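# Bend a rod into an upright arch between two sockets

## Task

Deform the rod into an arch that stands upright, with one of its ends seated in each of the board's two sockets; the arch must stay that way after the robot lets go.

## Robot and tools

ROBOT. Two arms, left_arm and right_arm, each a six-joint arm with a parallel two-finger gripper and a wrist camera. Calibrated bases in the scene frame: left_arm root at (-0.028, +0.243, 0) m, turned very slightly about z (quat_wxyz +1.000, 0, 0, +0.006); right_arm root at (+0.034, -0.297, 0) m, unrotated. A camera stand is fixed to the floor behind them. A loose object may occasionally get a brief outside nudge.

FRAMES. The scene frame has its origin at table-top height, midway between the nominal bases; +x points out over the table, +z up, and left_arm sits on the +y side (arm names do not match image left/right). Reported hand positions, quaternions, velocities and move targets are in this frame. Offsets, however, are taken along the axes of each arm's current Hand target. On a gripper, +z is the finger direction and y is the closing direction. end_effector_position is the point between the pads, about 1 cm short of the fingertips. Reported positions may be off by a few cm, worse at long reach.

ROW FORMAT. Both motion tools use rows of 14 numbers, one list covering both arms: dx, dy, dz, rx, ry, rz, opening for left_arm, then the same seven for right_arm. The six pose numbers are an offset from that arm's Hand target as it stood when the action or move began (not from the previous row), in the Hand target's own axes, scaled so 1.0 = 0.6 m or 180 degrees; range -1 to 1. rx, ry, rz form one rotation vector. Opening is absolute, not an offset: +1 fully open (0.093 m), -1 closed. Sending six zeros re-commands the current Hand target; a 0 opening is a real command, so resend the present opening to leave a gripper alone.

execute_actions(actions, cameras). actions is a list of actions; each action is up to 15 rows, one per 1/30 s step, the last row held to fill 15 steps (0.5 s). Orientation commands are clipped to within 40 degrees of the measured orientation each step. Images return only when actions is empty or cameras names them (names: cam_head_left, cam_head_right, cam_high, cam_low, cam_left_wrist, cam_right_wrist, or ["all"]; an unknown name voids the call). An empty list also reveals the scene number and task.

move(target, speed, blend, opening_speed, grip_force, blocking, cameras). target is one 14-number row or up to 15 rows; every row is an offset from the same starting Hand targets. Straight-line paths, no obstacle avoidance, capped at 10 s in total. speed in m/s, 0.002 to 2.9 (default 0.25), rotation limited to twice that in rad/s; one value or one per target. blend in metres rounds corners at intermediate targets (0 = full stop at each). opening_speed: rate on the -1..+1 scale per second, at least 0.2. grip_force: newtons per pad, 10 to 50, one value or one per arm; it persists, and low values close slowly. blocking=false returns after about 0.5 s while the move runs on. The result adds a "move:" line: done (at rest within 10 mm and 2 degrees), off_target, moving, held, or fault, plus limits such as paced (pose clipped) or held (steps withheld). Grippers lag, overshoot speed near full stretch, and paths near an arm's own base can flip its shoulder; route around the base.

wait(seconds 0 to 10, cameras) lets time pass holding commands. stop(cameras) brakes a running move. zoom_image(camera, region [x0,y0,x1,y1] pixels, at most 504 by 504) enlarges the newest image of cam_head_left, cam_head_right, cam_low, cam_left_wrist or cam_right_wrist. read_manual gives only licence text. finished_scene(scene 1 to 3) ends the scene irreversibly; after ending scene 1 make no further call in that reply.

RESULTS. Hand target is the last commanded pose after clipping; the gripper often rests short of it, and only a new command (even zeros) pursues it again; if still short, send the gap as an offset. grip_measured is the finger motor on the opening scale; pads meet near -0.94, and each mm of object width adds about 0.0208. To grip a rigid flat part firmly, command about 0.24 below the reading for its width; to release, command well above it. Joint positions end with the finger opening in metres. Joint torques follow joint order, include gravity, carry offsets and noise, and the first three wrap at ±28 N m. Velocities reading within noise may be omitted.

AVOID. Dropping the rod or letting it fall off the table (fails the task), releasing it while it moves, fast impacts with the board or table, hard pushes, arm-to-arm contact or one gripper closing on the other, strain on a wrist camera cable, and long stretched or blocked poses that heat motors (75 °C warning, 90 °C the arm folds and idles, 100 °C it goes limp). An arm stopped by contact keeps pushing until commanded back past its gripper. Check pose and tilt after each move; small moves may not happen or go sideways. Thinking time lets the scene run. The first scene is practice.

Each tool is called after "Emit:" as a command line: name --argument value for each argument, lists and objects as JSON in quotes; but a table of rows of numbers goes row by row, as --pt "numbers of a row", without its own name.

## Session

Emit:
execute_actions --actions '[]'

Scene clock: 0.00 s.
left_arm: end_effector_position=(+0.3139, +0.2734, +0.1030) grip_measured=+1.000 end_effector_quat_wxyz=(+0.556, -0.041, +0.827, +0.068) | right_arm: end_effector_position=(+0.4776, -0.2022, +0.1025) grip_measured=+1.000 end_effector_quat_wxyz=(+0.518, -0.038, +0.830, +0.206)
Joint positions: left_arm=[0.009 1.233 0.259 0.588 -0.138 0.016 0.093] | right_arm=[0.104 1.712 0.683 0.622 -0.296 0.208 0.093]
Joint velocities: within noise
Joint torques (N m): no reading
Heat: left arm: 29 °C; right arm: 29 °C.
Hand target: left_arm +0.3174, +0.2735, +0.1111; +0.566, -0.041, +0.820, +0.067 | right_arm +0.4785, -0.2022, +0.1057; +0.519, -0.038, +0.829, +0.206
Tool commands: left_gripper/opening=+1.0 right_gripper/opening=+1.0

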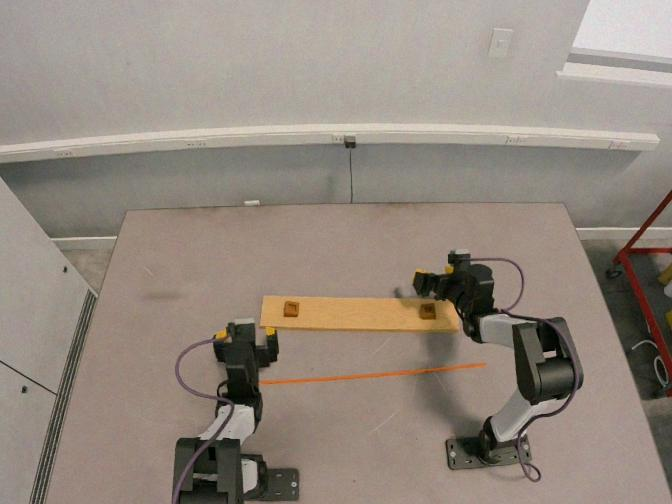

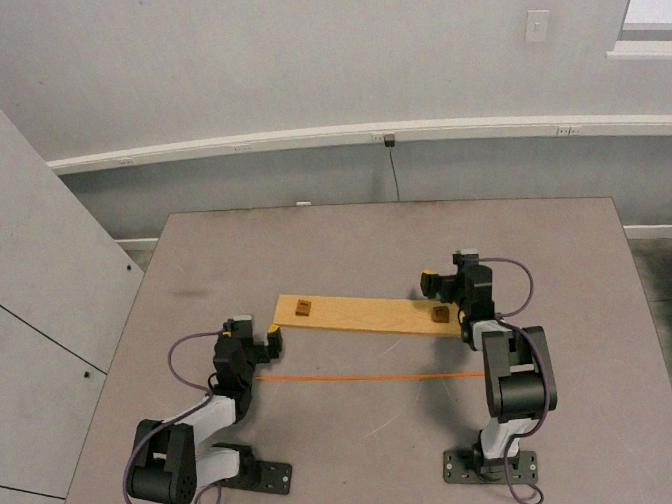

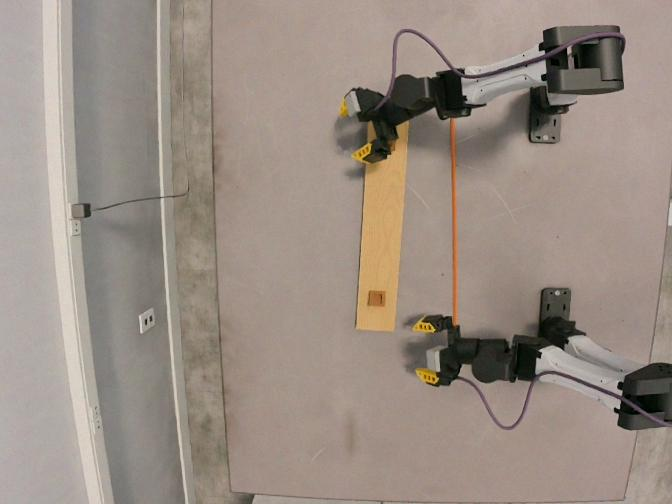

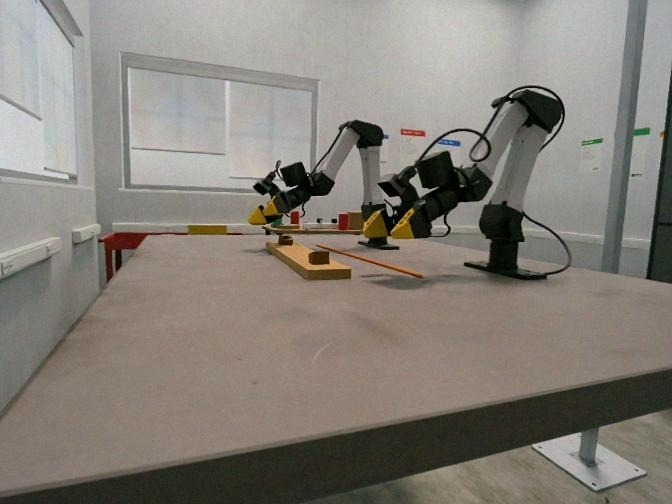

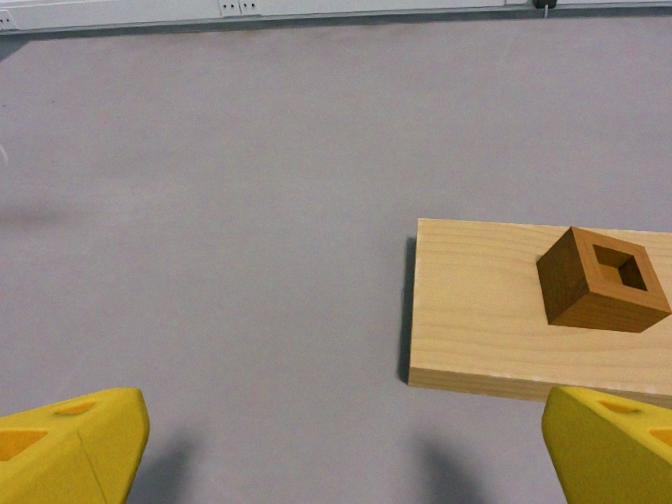

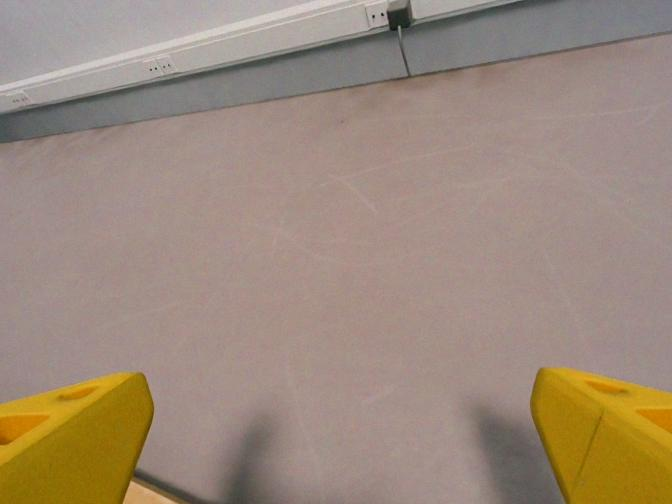

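Emit:
zoom_image --camera "cam_high" --region '[330, 90, 570, 350]'

Emit:
zoom_image --camera "cam_head_left" --region '[240, 250, 500, 420]'

Emit:
zoom_image --camera "cam_low" --region '[230, 190, 450, 300]'

Emit:
zoom_image --camera "cam_left_wrist" --region '[380, 180, 672, 420]'

Scaled by 1.938 from the camera's 672x504 image, which has a finer 960x720 frame.

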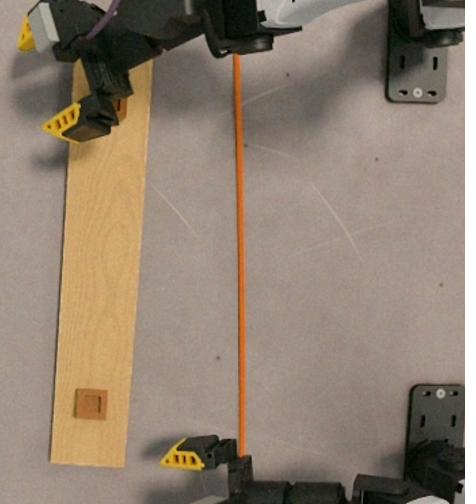

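Scaled by 1.938 from the camera's 672x504 image, which has a finer 960x720 frame.

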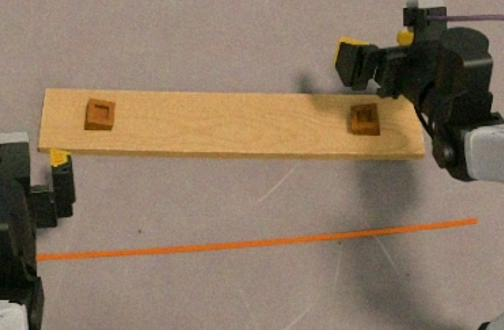

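Scaled by 2.291 from the camera's 672x504 image, which has a finer 960x720 frame.

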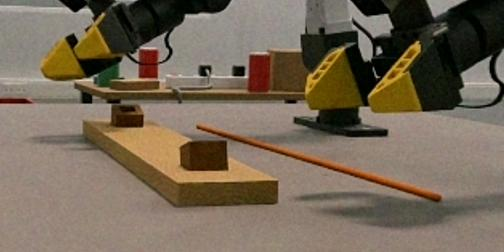

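Scaled by 1.726 from the camera's 672x504 image, which has a finer 960x720 frame.

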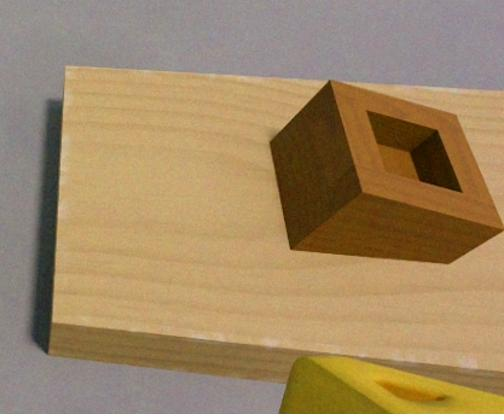

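Emit:
move --target '[-0.118,-0.103,-0.128,0.295,0.222,0.472,1,0.0025,0.107,-0.336,-0.122,0.337,-0.438,1]' --cameras '["all"]'

Scene clock: 64.67 s.
left_arm: end_effector_position=(+0.2768, +0.2007, +0.1943) grip_measured=+1.000 end_effector_quat_wxyz=(+0.059, +0.699, +0.711, +0.054) | right_arm: end_effector_position=(+0.2901, -0.2190, +0.1936) grip_measured=+1.000 end_effector_quat_wxyz=(-0.064, +0.699, -0.710, +0.054)
Joint positions: left_arm=[-0.16 1.584 1.569 -1.395 -0.018 1.407 0.093] | right_arm=[0.324 1.428 1.419 -1.398 0.041 -1.234 0.093]
Joint torques (N m): left_arm=[-0.49 -6.97 9.16 0.46 0.07 -0.03] | right_arm=[0.51 -5.52 9.37 0.46 0.23 -0.19]
Heat: left arm: 36 °C; right arm: 39 °C.
Hand target: left_arm +0.2805, +0.1998, +0.2000; +0.061, +0.703, +0.706, +0.061 | right_arm +0.2897, -0.2200, +0.1996; -0.062, +0.704, -0.705, +0.061
Off the commanded pose: left_arm 0.007 m, 1 deg | right_arm 0.006 m, 1 deg.
move: done

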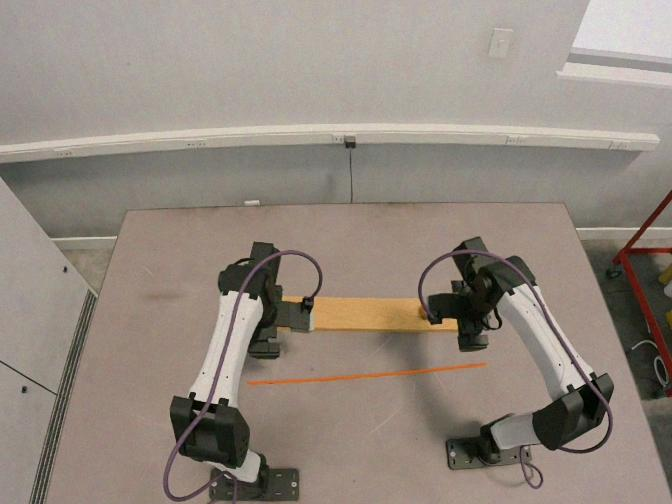

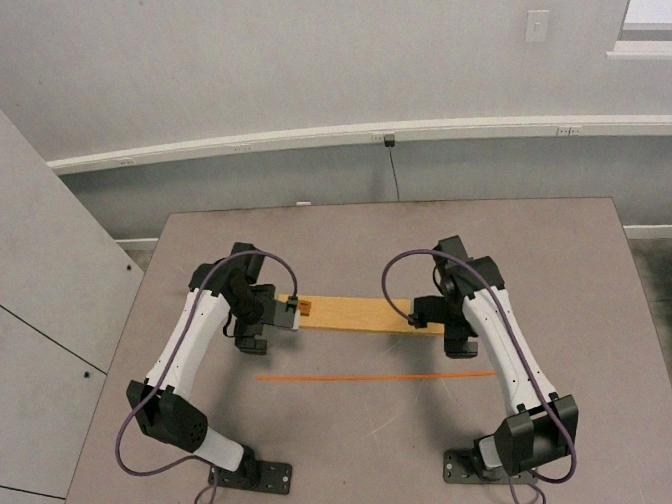

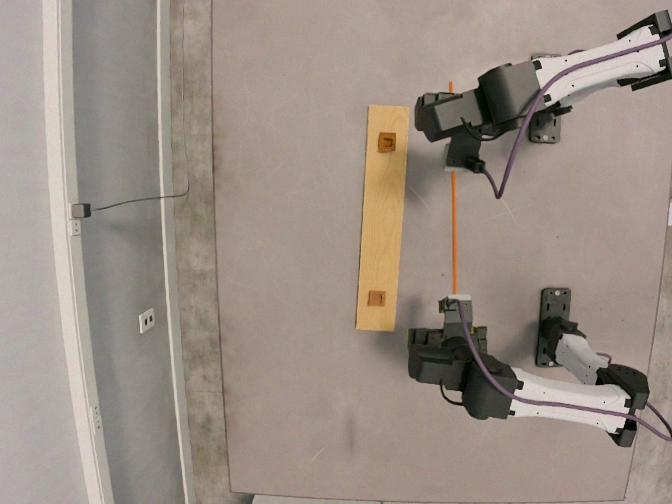

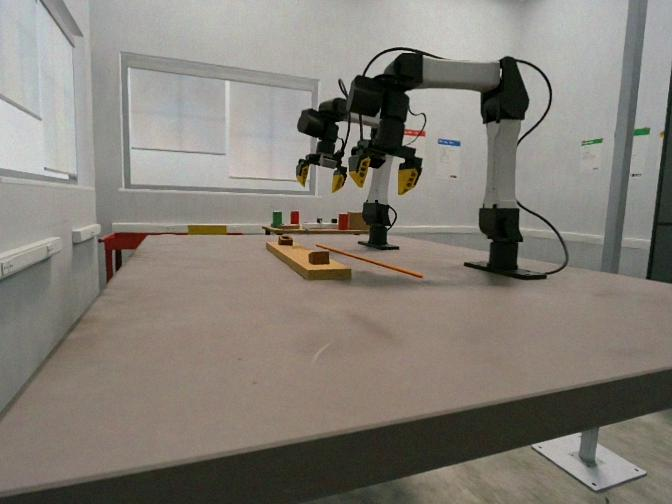

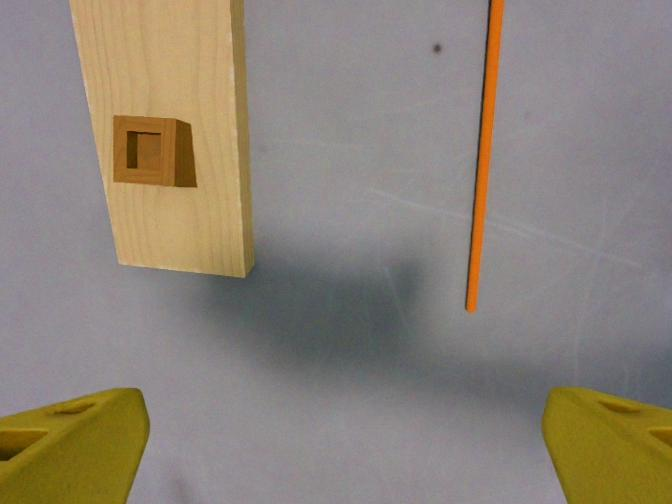

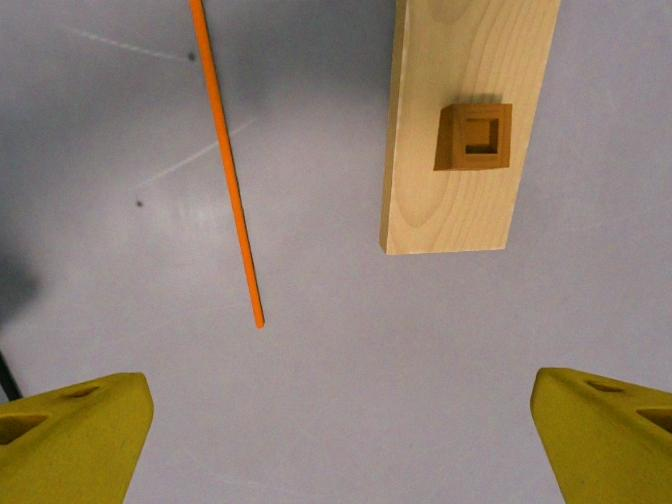

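Emit:
move --target '[0.04,-0.147,0.211,0,0.0047,-0.0267,1,0.07,0.094,0.22,0,-0.0047,-0.0267,1]' --cameras '["all"]'

Scene clock: 89.90 s.
left_arm: end_effector_position=(+0.2139, +0.2211, +0.0587) grip_measured=+1.000 end_effector_quat_wxyz=(+0.051, +0.678, +0.731, +0.055) | right_arm: end_effector_position=(+0.2564, -0.2634, +0.0599) grip_measured=+1.000 end_effector_quat_wxyz=(-0.052, +0.732, -0.677, +0.058)
Joint positions: left_arm=[-0.121 1.366 0.829 -0.886 -0.026 1.389 0.093] | right_arm=[0.175 1.28 0.771 -0.908 0.03 -1.476 0.093]
Joint torques (N m): left_arm=[0.46 -7.12 5.07 0.71 0.05 -0.2] | right_arm=[-0.51 -5.63 5.86 0.79 -0.14 -0.2]
Heat: left arm: 35 °C; right arm: 36 °C.
Hand target: left_arm +0.2153, +0.2235, +0.0601; +0.058, +0.672, +0.735, +0.064 | right_arm +0.2570, -0.2617, +0.0597; -0.064, +0.733, -0.674, +0.058
Off the commanded pose: left_arm 0.003 m, 1 deg | right_arm 0.002 m, 1 deg.
move: done

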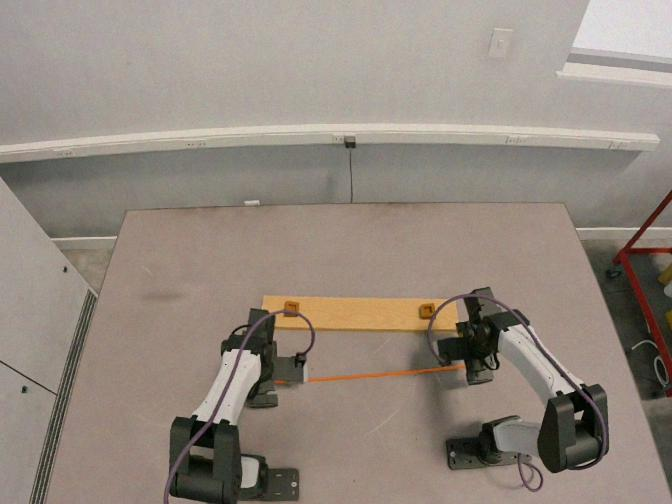

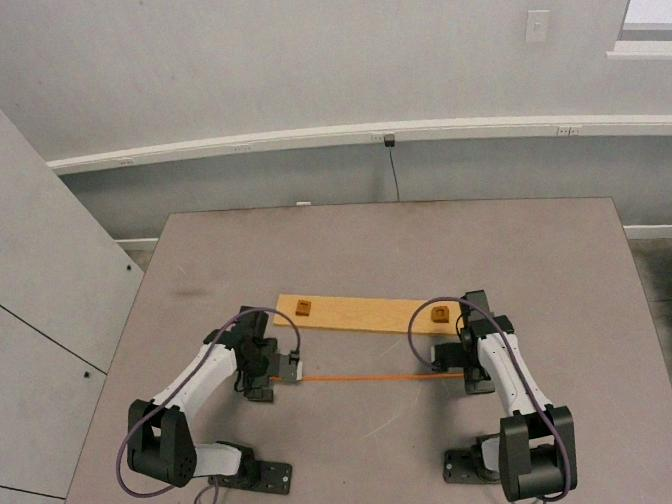

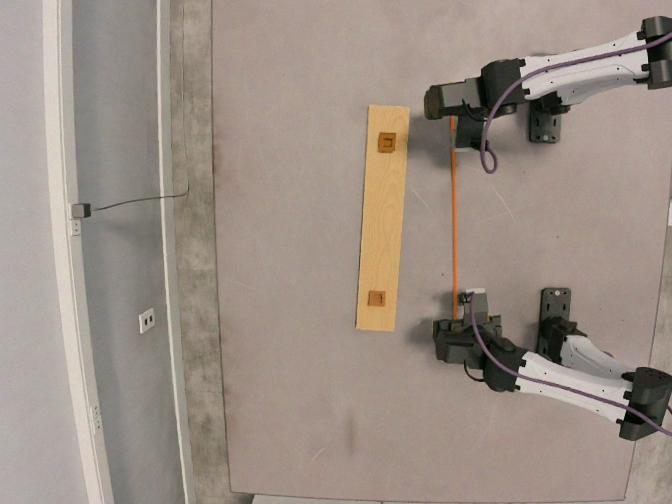

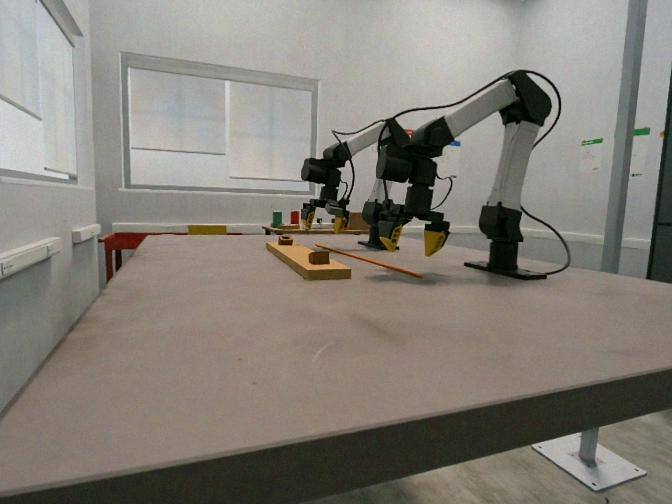

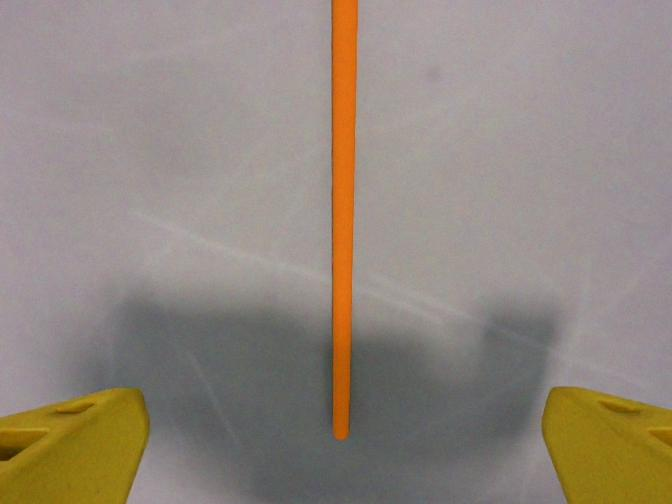

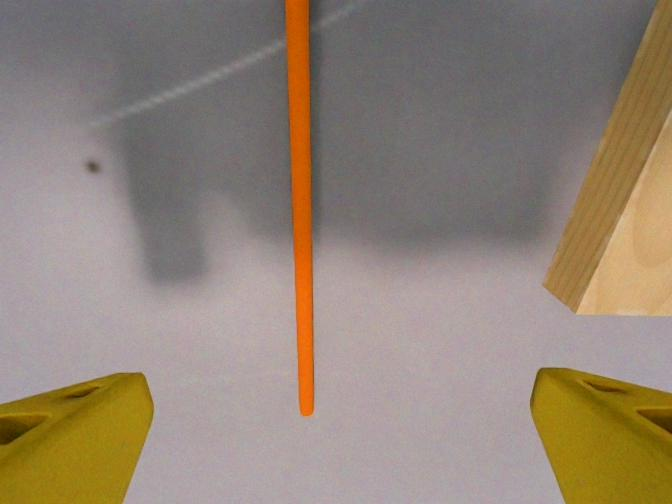

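Emit:
move --target '[0,-0.0133,0.0755,0,0,0,0.2,0,0.0347,0.0717,0,0,0,0.2]' --speed 0.1 --cameras '["cam_left_wrist","cam_right_wrist","cam_low"]'

Scene clock: 98.17 s.
left_arm: end_effector_position=(+0.2059, +0.2220, +0.0184) grip_measured=+0.202 end_effector_quat_wxyz=(+0.045, +0.678, +0.732, +0.050) | right_arm: end_effector_position=(+0.2443, -0.2655, +0.0171) grip_measured=+0.202 end_effector_quat_wxyz=(-0.059, +0.731, -0.677, +0.064)
Joint positions: left_arm=[-0.121 1.414 0.698 -0.722 -0.027 1.388 0.055] | right_arm=[0.175 1.28 0.586 -0.706 0.03 -1.476 0.055]
Joint torques (N m): left_arm=[0.46 -4.34 4.37 1.06 0.05 -0.19] | right_arm=[0.03 -3.22 5.85 0.82 -0.15 -0.14]
Heat: left arm: 35 °C; right arm: 35 °C.
Hand target: left_arm +0.2154, +0.2235, +0.0142; +0.058, +0.672, +0.735, +0.064 | right_arm +0.2440, -0.2628, +0.0138; -0.064, +0.733, -0.674, +0.058
Off the commanded pose: left_arm 0.010 m, 2 deg | right_arm 0.004 m, 1 deg.
move: done
Images, in order (width x height): cam_low 672x504, cam_left_wrist 672x504, cam_right_wrist 672x504.

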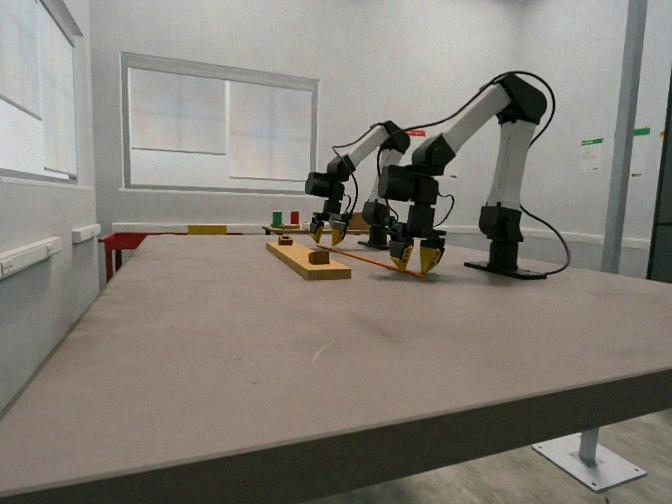

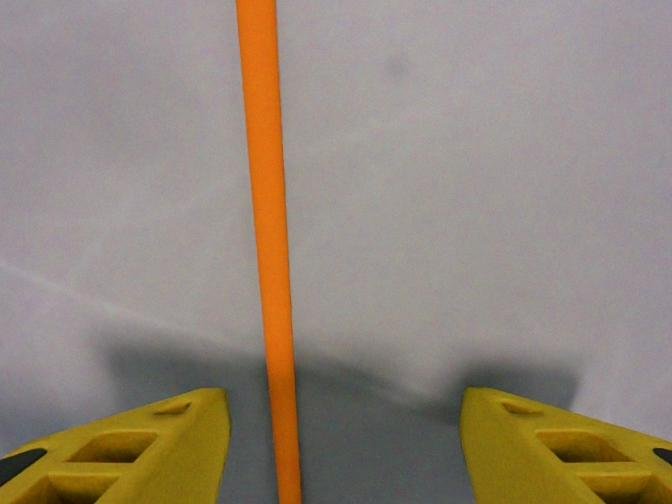

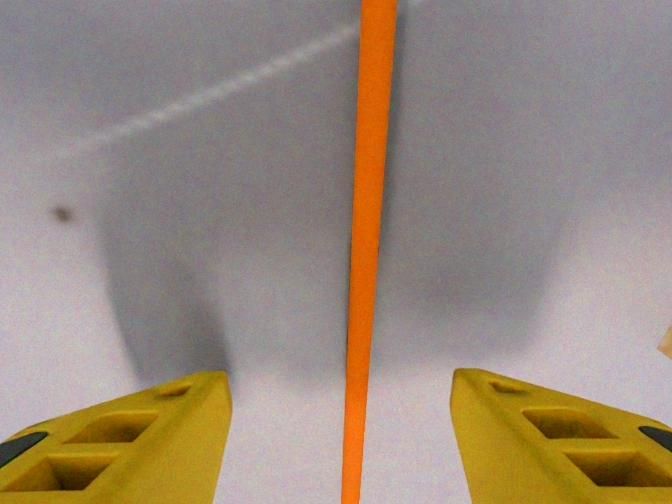

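Emit:
move --target '[0,0,0,0,0,0,-1,0,0,0,0,0,0,-1]' --opening_speed 0.8 --cameras '["cam_left_wrist","cam_right_wrist","cam_low"]'

Scene clock: 104.63 s.
left_arm: end_effector_position=(+0.2160, +0.2209, +0.0181) grip_measured=-0.963 end_effector_quat_wxyz=(+0.061, +0.676, +0.732, +0.062) | right_arm: end_effector_position=(+0.2444, -0.2655, +0.0171) grip_measured=-0.972 end_effector_quat_wxyz=(-0.059, +0.731, -0.677, +0.064)
Joint positions: left_arm=[-0.121 1.421 0.695 -0.672 -0.027 1.386 0] | right_arm=[0.175 1.28 0.586 -0.705 0.03 -1.476 0]
Joint torques (N m): left_arm=[0.46 -4.86 4.6 0.71 0.05 -0.17] | right_arm=[0.03 -3.22 5.85 0.83 -0.14 -0.14]
Heat: left arm: 34 °C; right arm: 35 °C.
Hand target: left_arm +0.2153, +0.2235, +0.0142; +0.058, +0.672, +0.735, +0.064 | right_arm +0.2440, -0.2628, +0.0138; -0.064, +0.733, -0.674, +0.058
Off the commanded pose: left_arm 0.005 m, 1 deg | right_arm 0.004 m, 1 deg.
move: done
Images, in order (width x height): cam_low 672x504, cam_left_wrist 672x504, cam_right_wrist 672x504.

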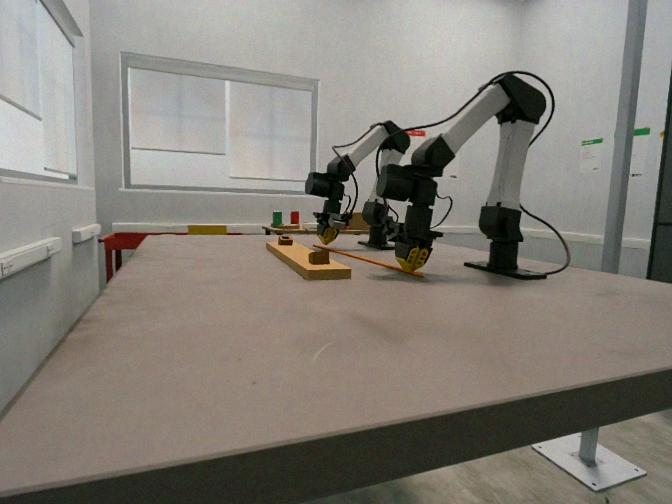

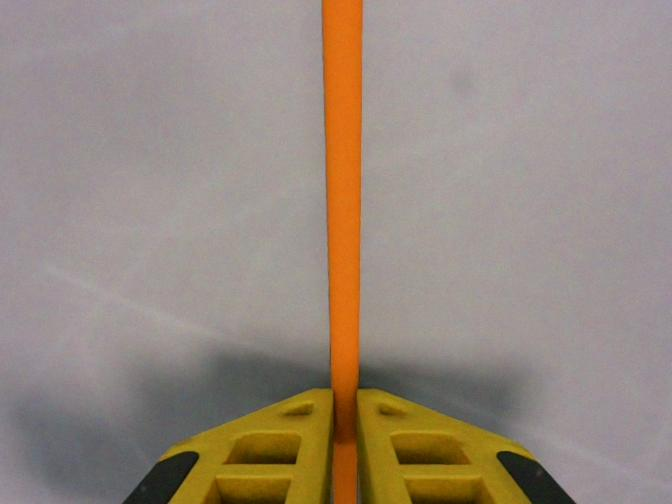

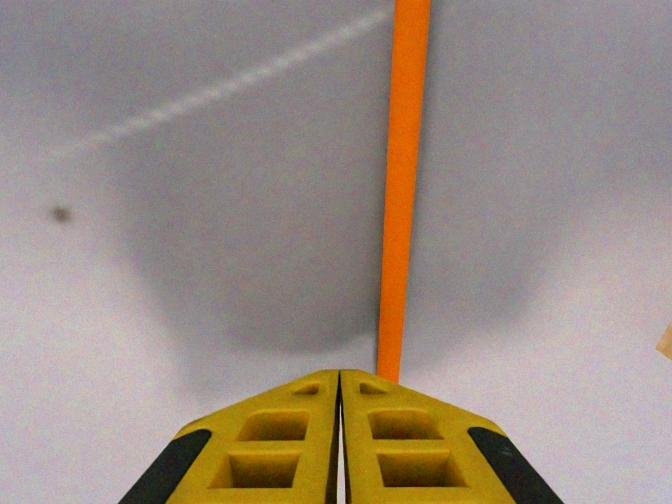

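Emit:
move --pt "0 0 0 0 0 0 -0.2 0 0 0 0 0 0 -0.2" --pt "0 -0.003 0.0165 0 0 0 -0.2 0 -0.02 0.0205 0 0 0 -0.2" --speed 0.05 --cameras '["cam_left_wrist","cam_right_wrist"]'

Scene clock: 112.13 s.
left_arm: end_effector_position=(+0.2199, +0.2209, +0.0184) grip_measured=-0.202 end_effector_quat_wxyz=(+0.068, +0.675, +0.731, +0.068) | right_arm: end_effector_position=(+0.2480, -0.2648, +0.0088) grip_measured=-0.201 end_effector_quat_wxyz=(-0.051, +0.732, -0.677, +0.058)
Joint positions: left_arm=[-0.121 1.421 0.693 -0.653 -0.029 1.386 0.036] | right_arm=[0.175 1.337 0.592 -0.675 0.03 -1.477 0.036]
Joint torques (N m): left_arm=[0.43 -2.97 2.26 0.98 0.07 -0.18] | right_arm=[-0.57 -0.99 6.71 1.13 -0.15 -0.19]
Heat: left arm: 34 °C; right arm: 34 °C.
Hand target: left_arm +0.2152, +0.2235, +0.0041; +0.058, +0.672, +0.735, +0.064 | right_arm +0.2579, -0.2616, +0.0038; -0.065, +0.733, -0.675, +0.058
Off the commanded pose: left_arm 0.015 m, 1 deg | right_arm 0.012 m, 2 deg.
move: off_target (left_arm, right_arm)
Images, in order (width x height): cam_left_wrist 672x504, cam_right_wrist 672x504.

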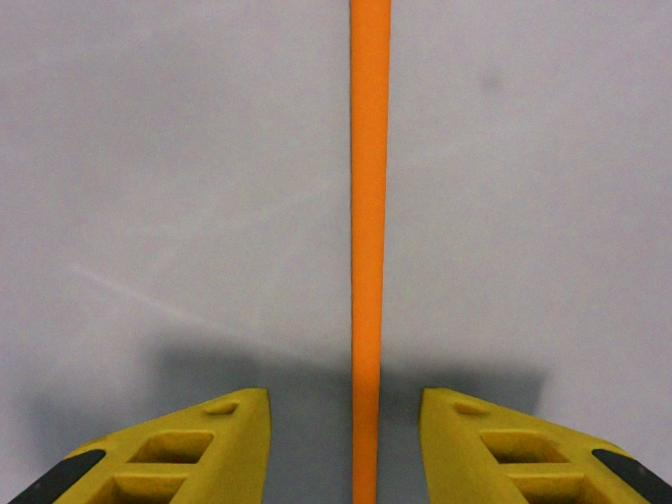

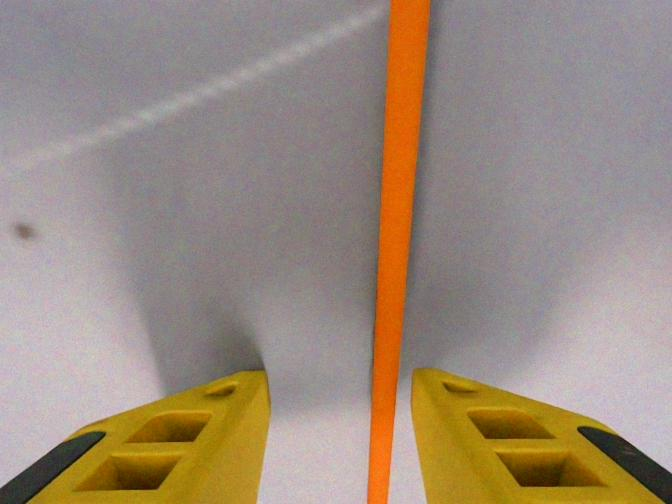

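Emit:
move --target '[0,0,-0.01,0,0,0,-1,0,0,-0.004,0,0,0,-1]' --opening_speed 0.8 --cameras '["cam_left_wrist","cam_right_wrist"]'

Scene clock: 118.17 s.
left_arm: end_effector_position=(+0.2067, +0.2210, +0.0158) grip_measured=-0.963 end_effector_quat_wxyz=(+0.048, +0.677, +0.733, +0.049) | right_arm: end_effector_position=(+0.2459, -0.2644, +0.0070) grip_measured=-0.948 end_effector_quat_wxyz=(-0.047, +0.733, -0.677, +0.052)
Joint positions: left_arm=[-0.121 1.421 0.691 -0.705 -0.021 1.385 0] | right_arm=[0.175 1.345 0.592 -0.68 0.025 -1.477 0]
Joint torques (N m): left_arm=[0.38 -4.46 3.6 1.09 0 -0.17] | right_arm=[-0.53 -2.54 7.16 1.03 -0.1 -0.19]
Heat: left arm: 33 °C; right arm: 34 °C.
Hand target: left_arm +0.2142, +0.2234, +0.0101; +0.058, +0.673, +0.735, +0.064 | right_arm +0.2575, -0.2616, +0.0061; -0.064, +0.733, -0.674, +0.058
Off the commanded pose: left_arm 0.010 m, 2 deg | right_arm 0.012 m, 2 deg.
move: off_target (right_arm)
Images, in order (width x height): cam_left_wrist 672x504, cam_right_wrist 672x504.

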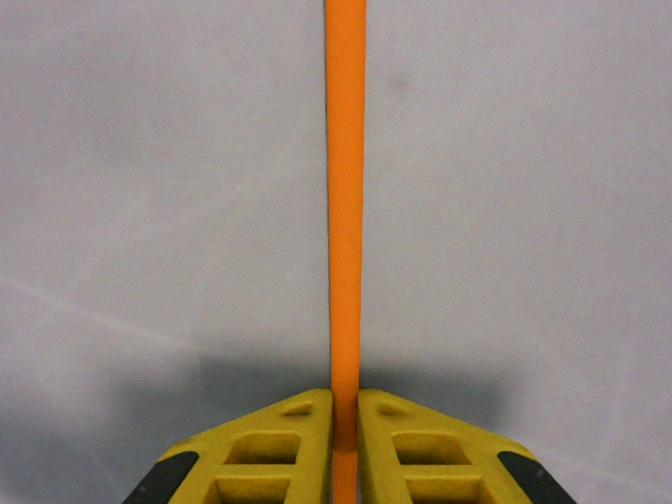

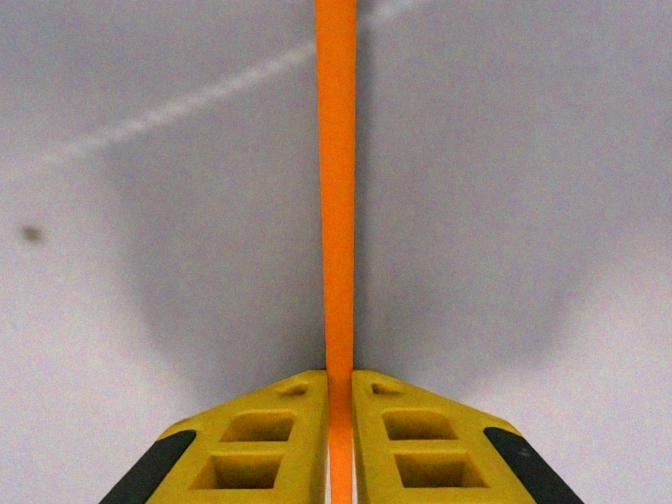

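Emit:
move --pt "0 0.0115 -0.066 0 0 0 -1 0 -0.0115 -0.066 0 0 0 -1" --pt "0.015 0.26 -0.361 -0.334 -0.019 0.022 -1 -0.022 -0.191 -0.378 0.334 0.018 0.021 -1" --speed 0.15 --blend 0.03 --cameras '["all"]'

Scene clock: 146.27 s.
left_arm: end_effector_position=(+0.3287, +0.2434, +0.2511) grip_measured=-0.963 end_effector_quat_wxyz=(+0.399, +0.577, +0.585, +0.406) | right_arm: end_effector_position=(+0.3301, -0.2436, +0.2504) grip_measured=-0.961 end_effector_quat_wxyz=(-0.404, +0.579, -0.583, +0.401)
Joint positions: left_arm=[-0.021 1.003 0.764 -0.121 -0.022 1.563 0] | right_arm=[0.373 0.77 0.688 -0.301 0.347 -1.427 0]
Joint torques (N m): left_arm=[0.5 -3.84 6.39 2.1 0.24 -0.14] | right_arm=[0.68 -1.55 7.05 2.19 0.26 -0.13]
Heat: left arm: 34 °C; right arm: 35 °C.
Hand target: left_arm +0.3294, +0.2427, +0.2503; +0.406, +0.578, +0.580, +0.406 | right_arm +0.3297, -0.2427, +0.2494; -0.407, +0.579, -0.579, +0.406
Off the commanded pose: left_arm 0.001 m, 1 deg | right_arm 0.001 m, 1 deg.
move: done; blend cut to 0.0198 m at target 1

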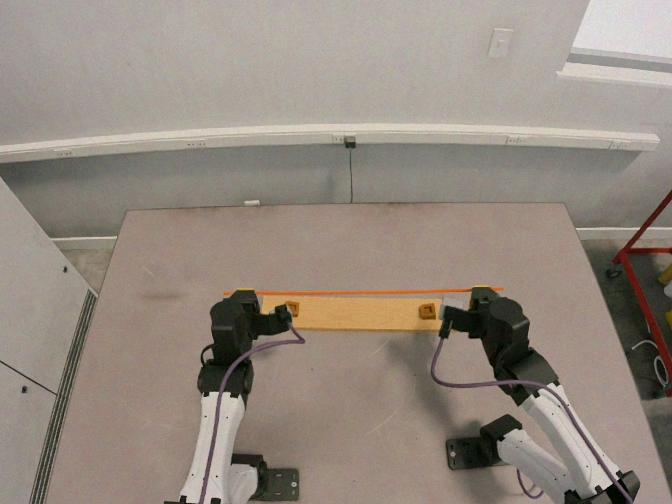

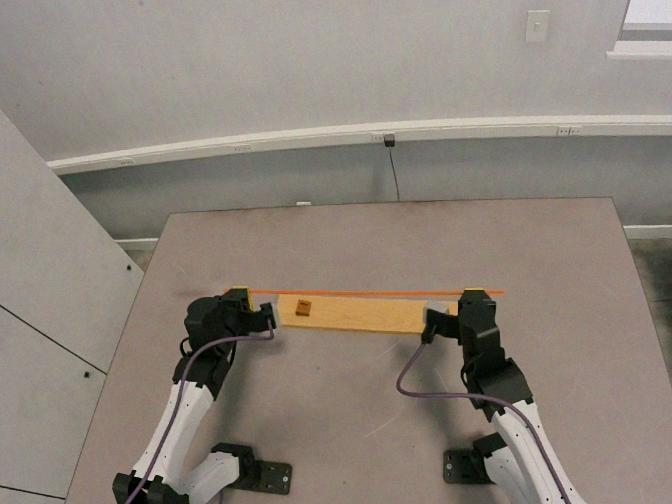

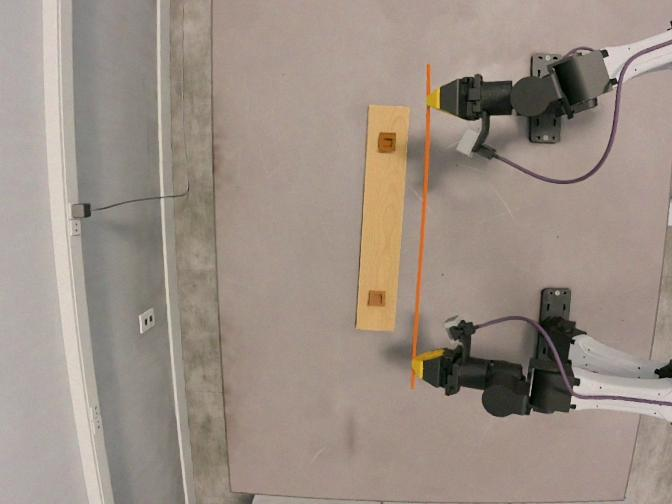

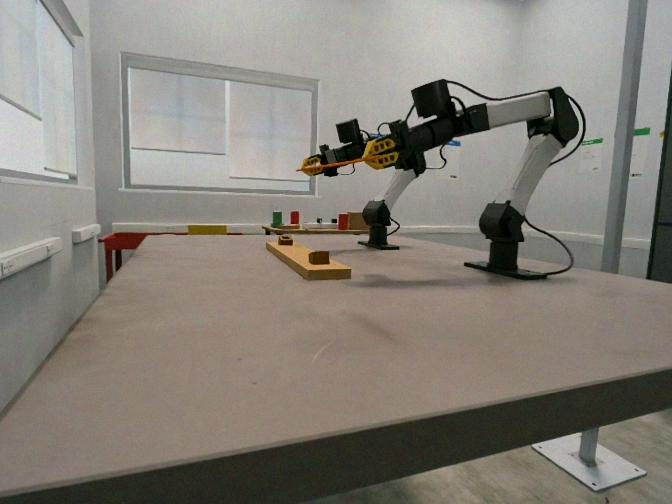

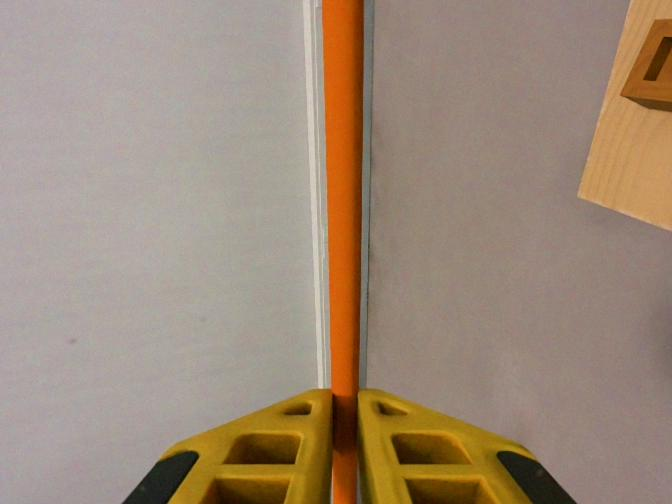

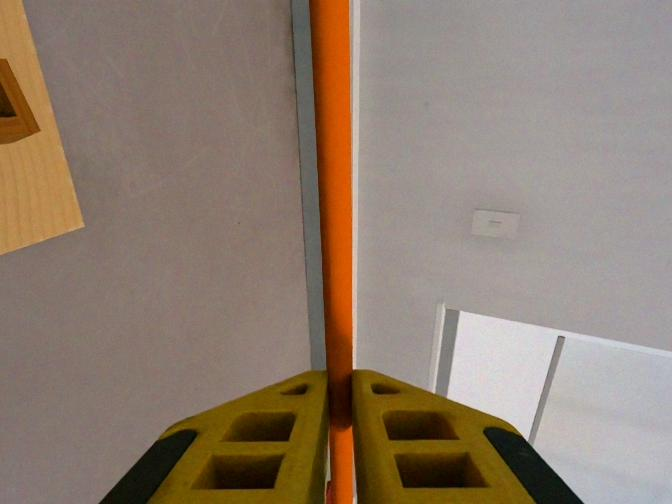

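Emit:
zoom_image --camera "cam_high" --region '[370, 320, 490, 410]'

Emit:
zoom_image --camera "cam_low" --region '[270, 110, 450, 230]'

Emit:
zoom_image --camera "cam_high" --region '[370, 50, 490, 140]'

Scaled by 4.200 from the camera's 672x504 image, which has a finer 960x720 frame.

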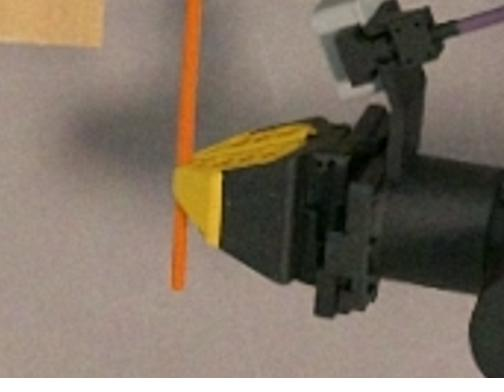

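Scaled by 2.800 from the camera's 672x504 image, which has a finer 960x720 frame.

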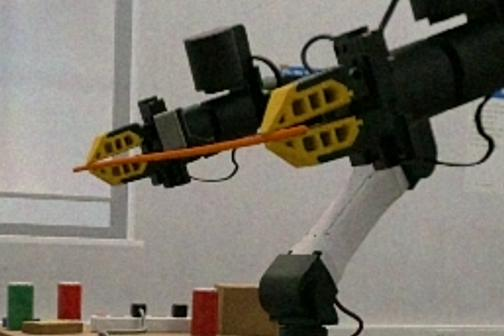

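Scaled by 4.200 from the camera's 672x504 image, which has a finer 960x720 frame.

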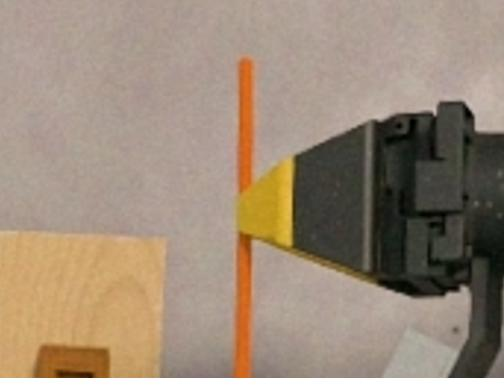

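Emit:
move --pt "-0.0137 0 0 0 -0.0513 -0.141 -1 -0.0137 0 0 0 -0.0513 0.141 -1" --pt "-0.0562 0 0 0 -0.1026 -0.282 -1 -0.0562 0 0 0 -0.1026 0.282 -1" --pt "-0.1187 0 0 0 -0.152 -0.418 -1 -0.1187 0 0 0 -0.152 0.418 -1" --speed 0.15 --blend 0.01 --cameras '["all"]'

Scene clock: 167.77 s.
left_arm: end_effector_position=(+0.3303, +0.1775, +0.2505) grip_measured=-0.963 end_effector_quat_wxyz=(+0.680, +0.189, +0.707, -0.041) | right_arm: end_effector_position=(+0.3307, -0.1781, +0.2472) grip_measured=-0.961 end_effector_quat_wxyz=(+0.676, -0.194, +0.710, +0.035)
Joint positions: left_arm=[-0.074 1.03 0.501 0.455 0.259 0.219 0] | right_arm=[0.455 0.756 0.407 0.266 0.136 -0.204 0]
Joint torques (N m): left_arm=[-1.09 -3.11 6.57 2.23 0.16 -0.57] | right_arm=[1.13 -0.21 7.66 2.46 -0.09 0.39]
Heat: left arm: 40 °C; right arm: 37 °C.
Hand target: left_arm +0.3294, +0.1714, +0.2502; +0.684, +0.182, +0.704, -0.062 | right_arm +0.3297, -0.1715, +0.2493; +0.684, -0.183, +0.704, +0.062
Off the commanded pose: left_arm 0.006 m, 3 deg | right_arm 0.007 m, 4 deg.
move: off_target (left_arm, right_arm)

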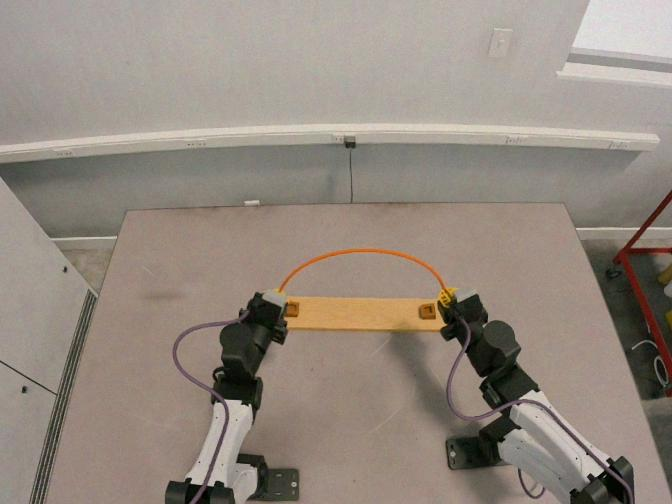

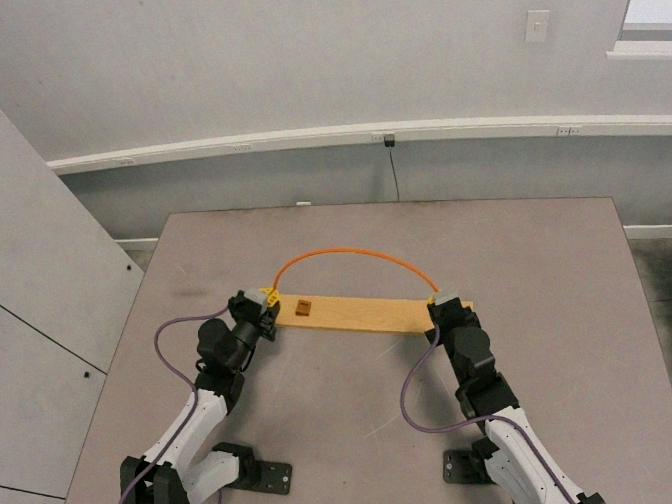

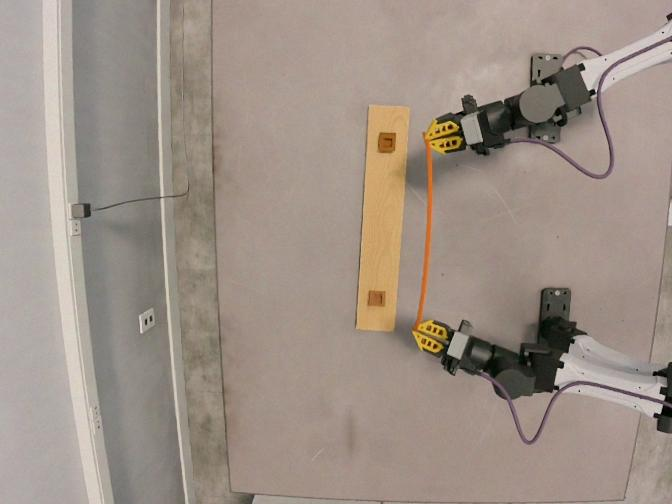

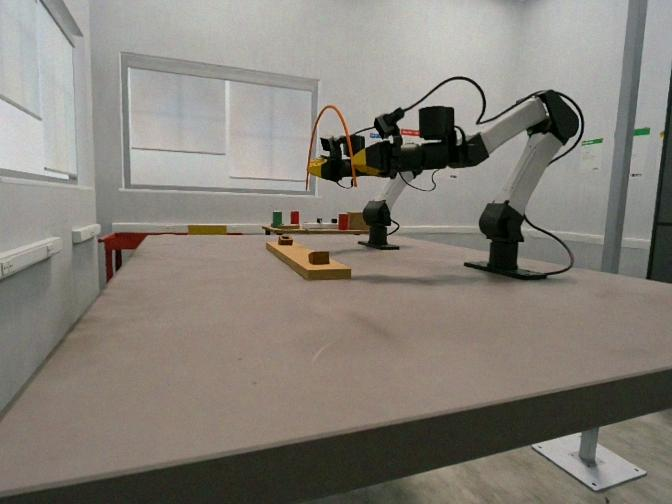

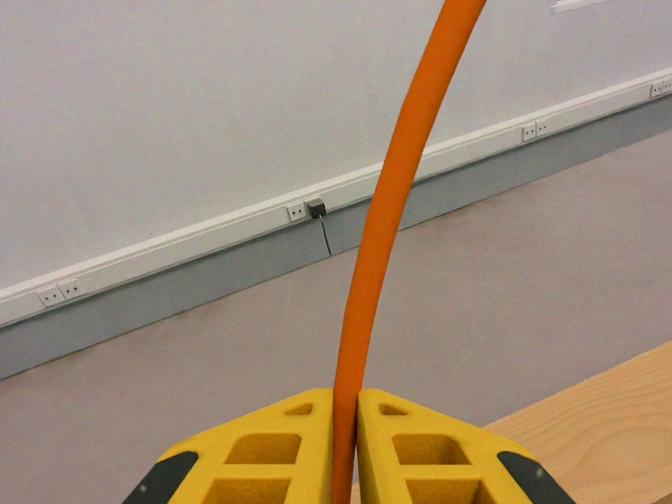

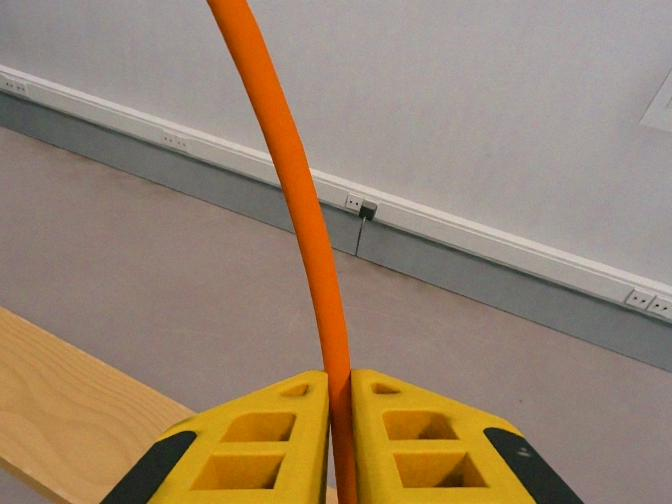

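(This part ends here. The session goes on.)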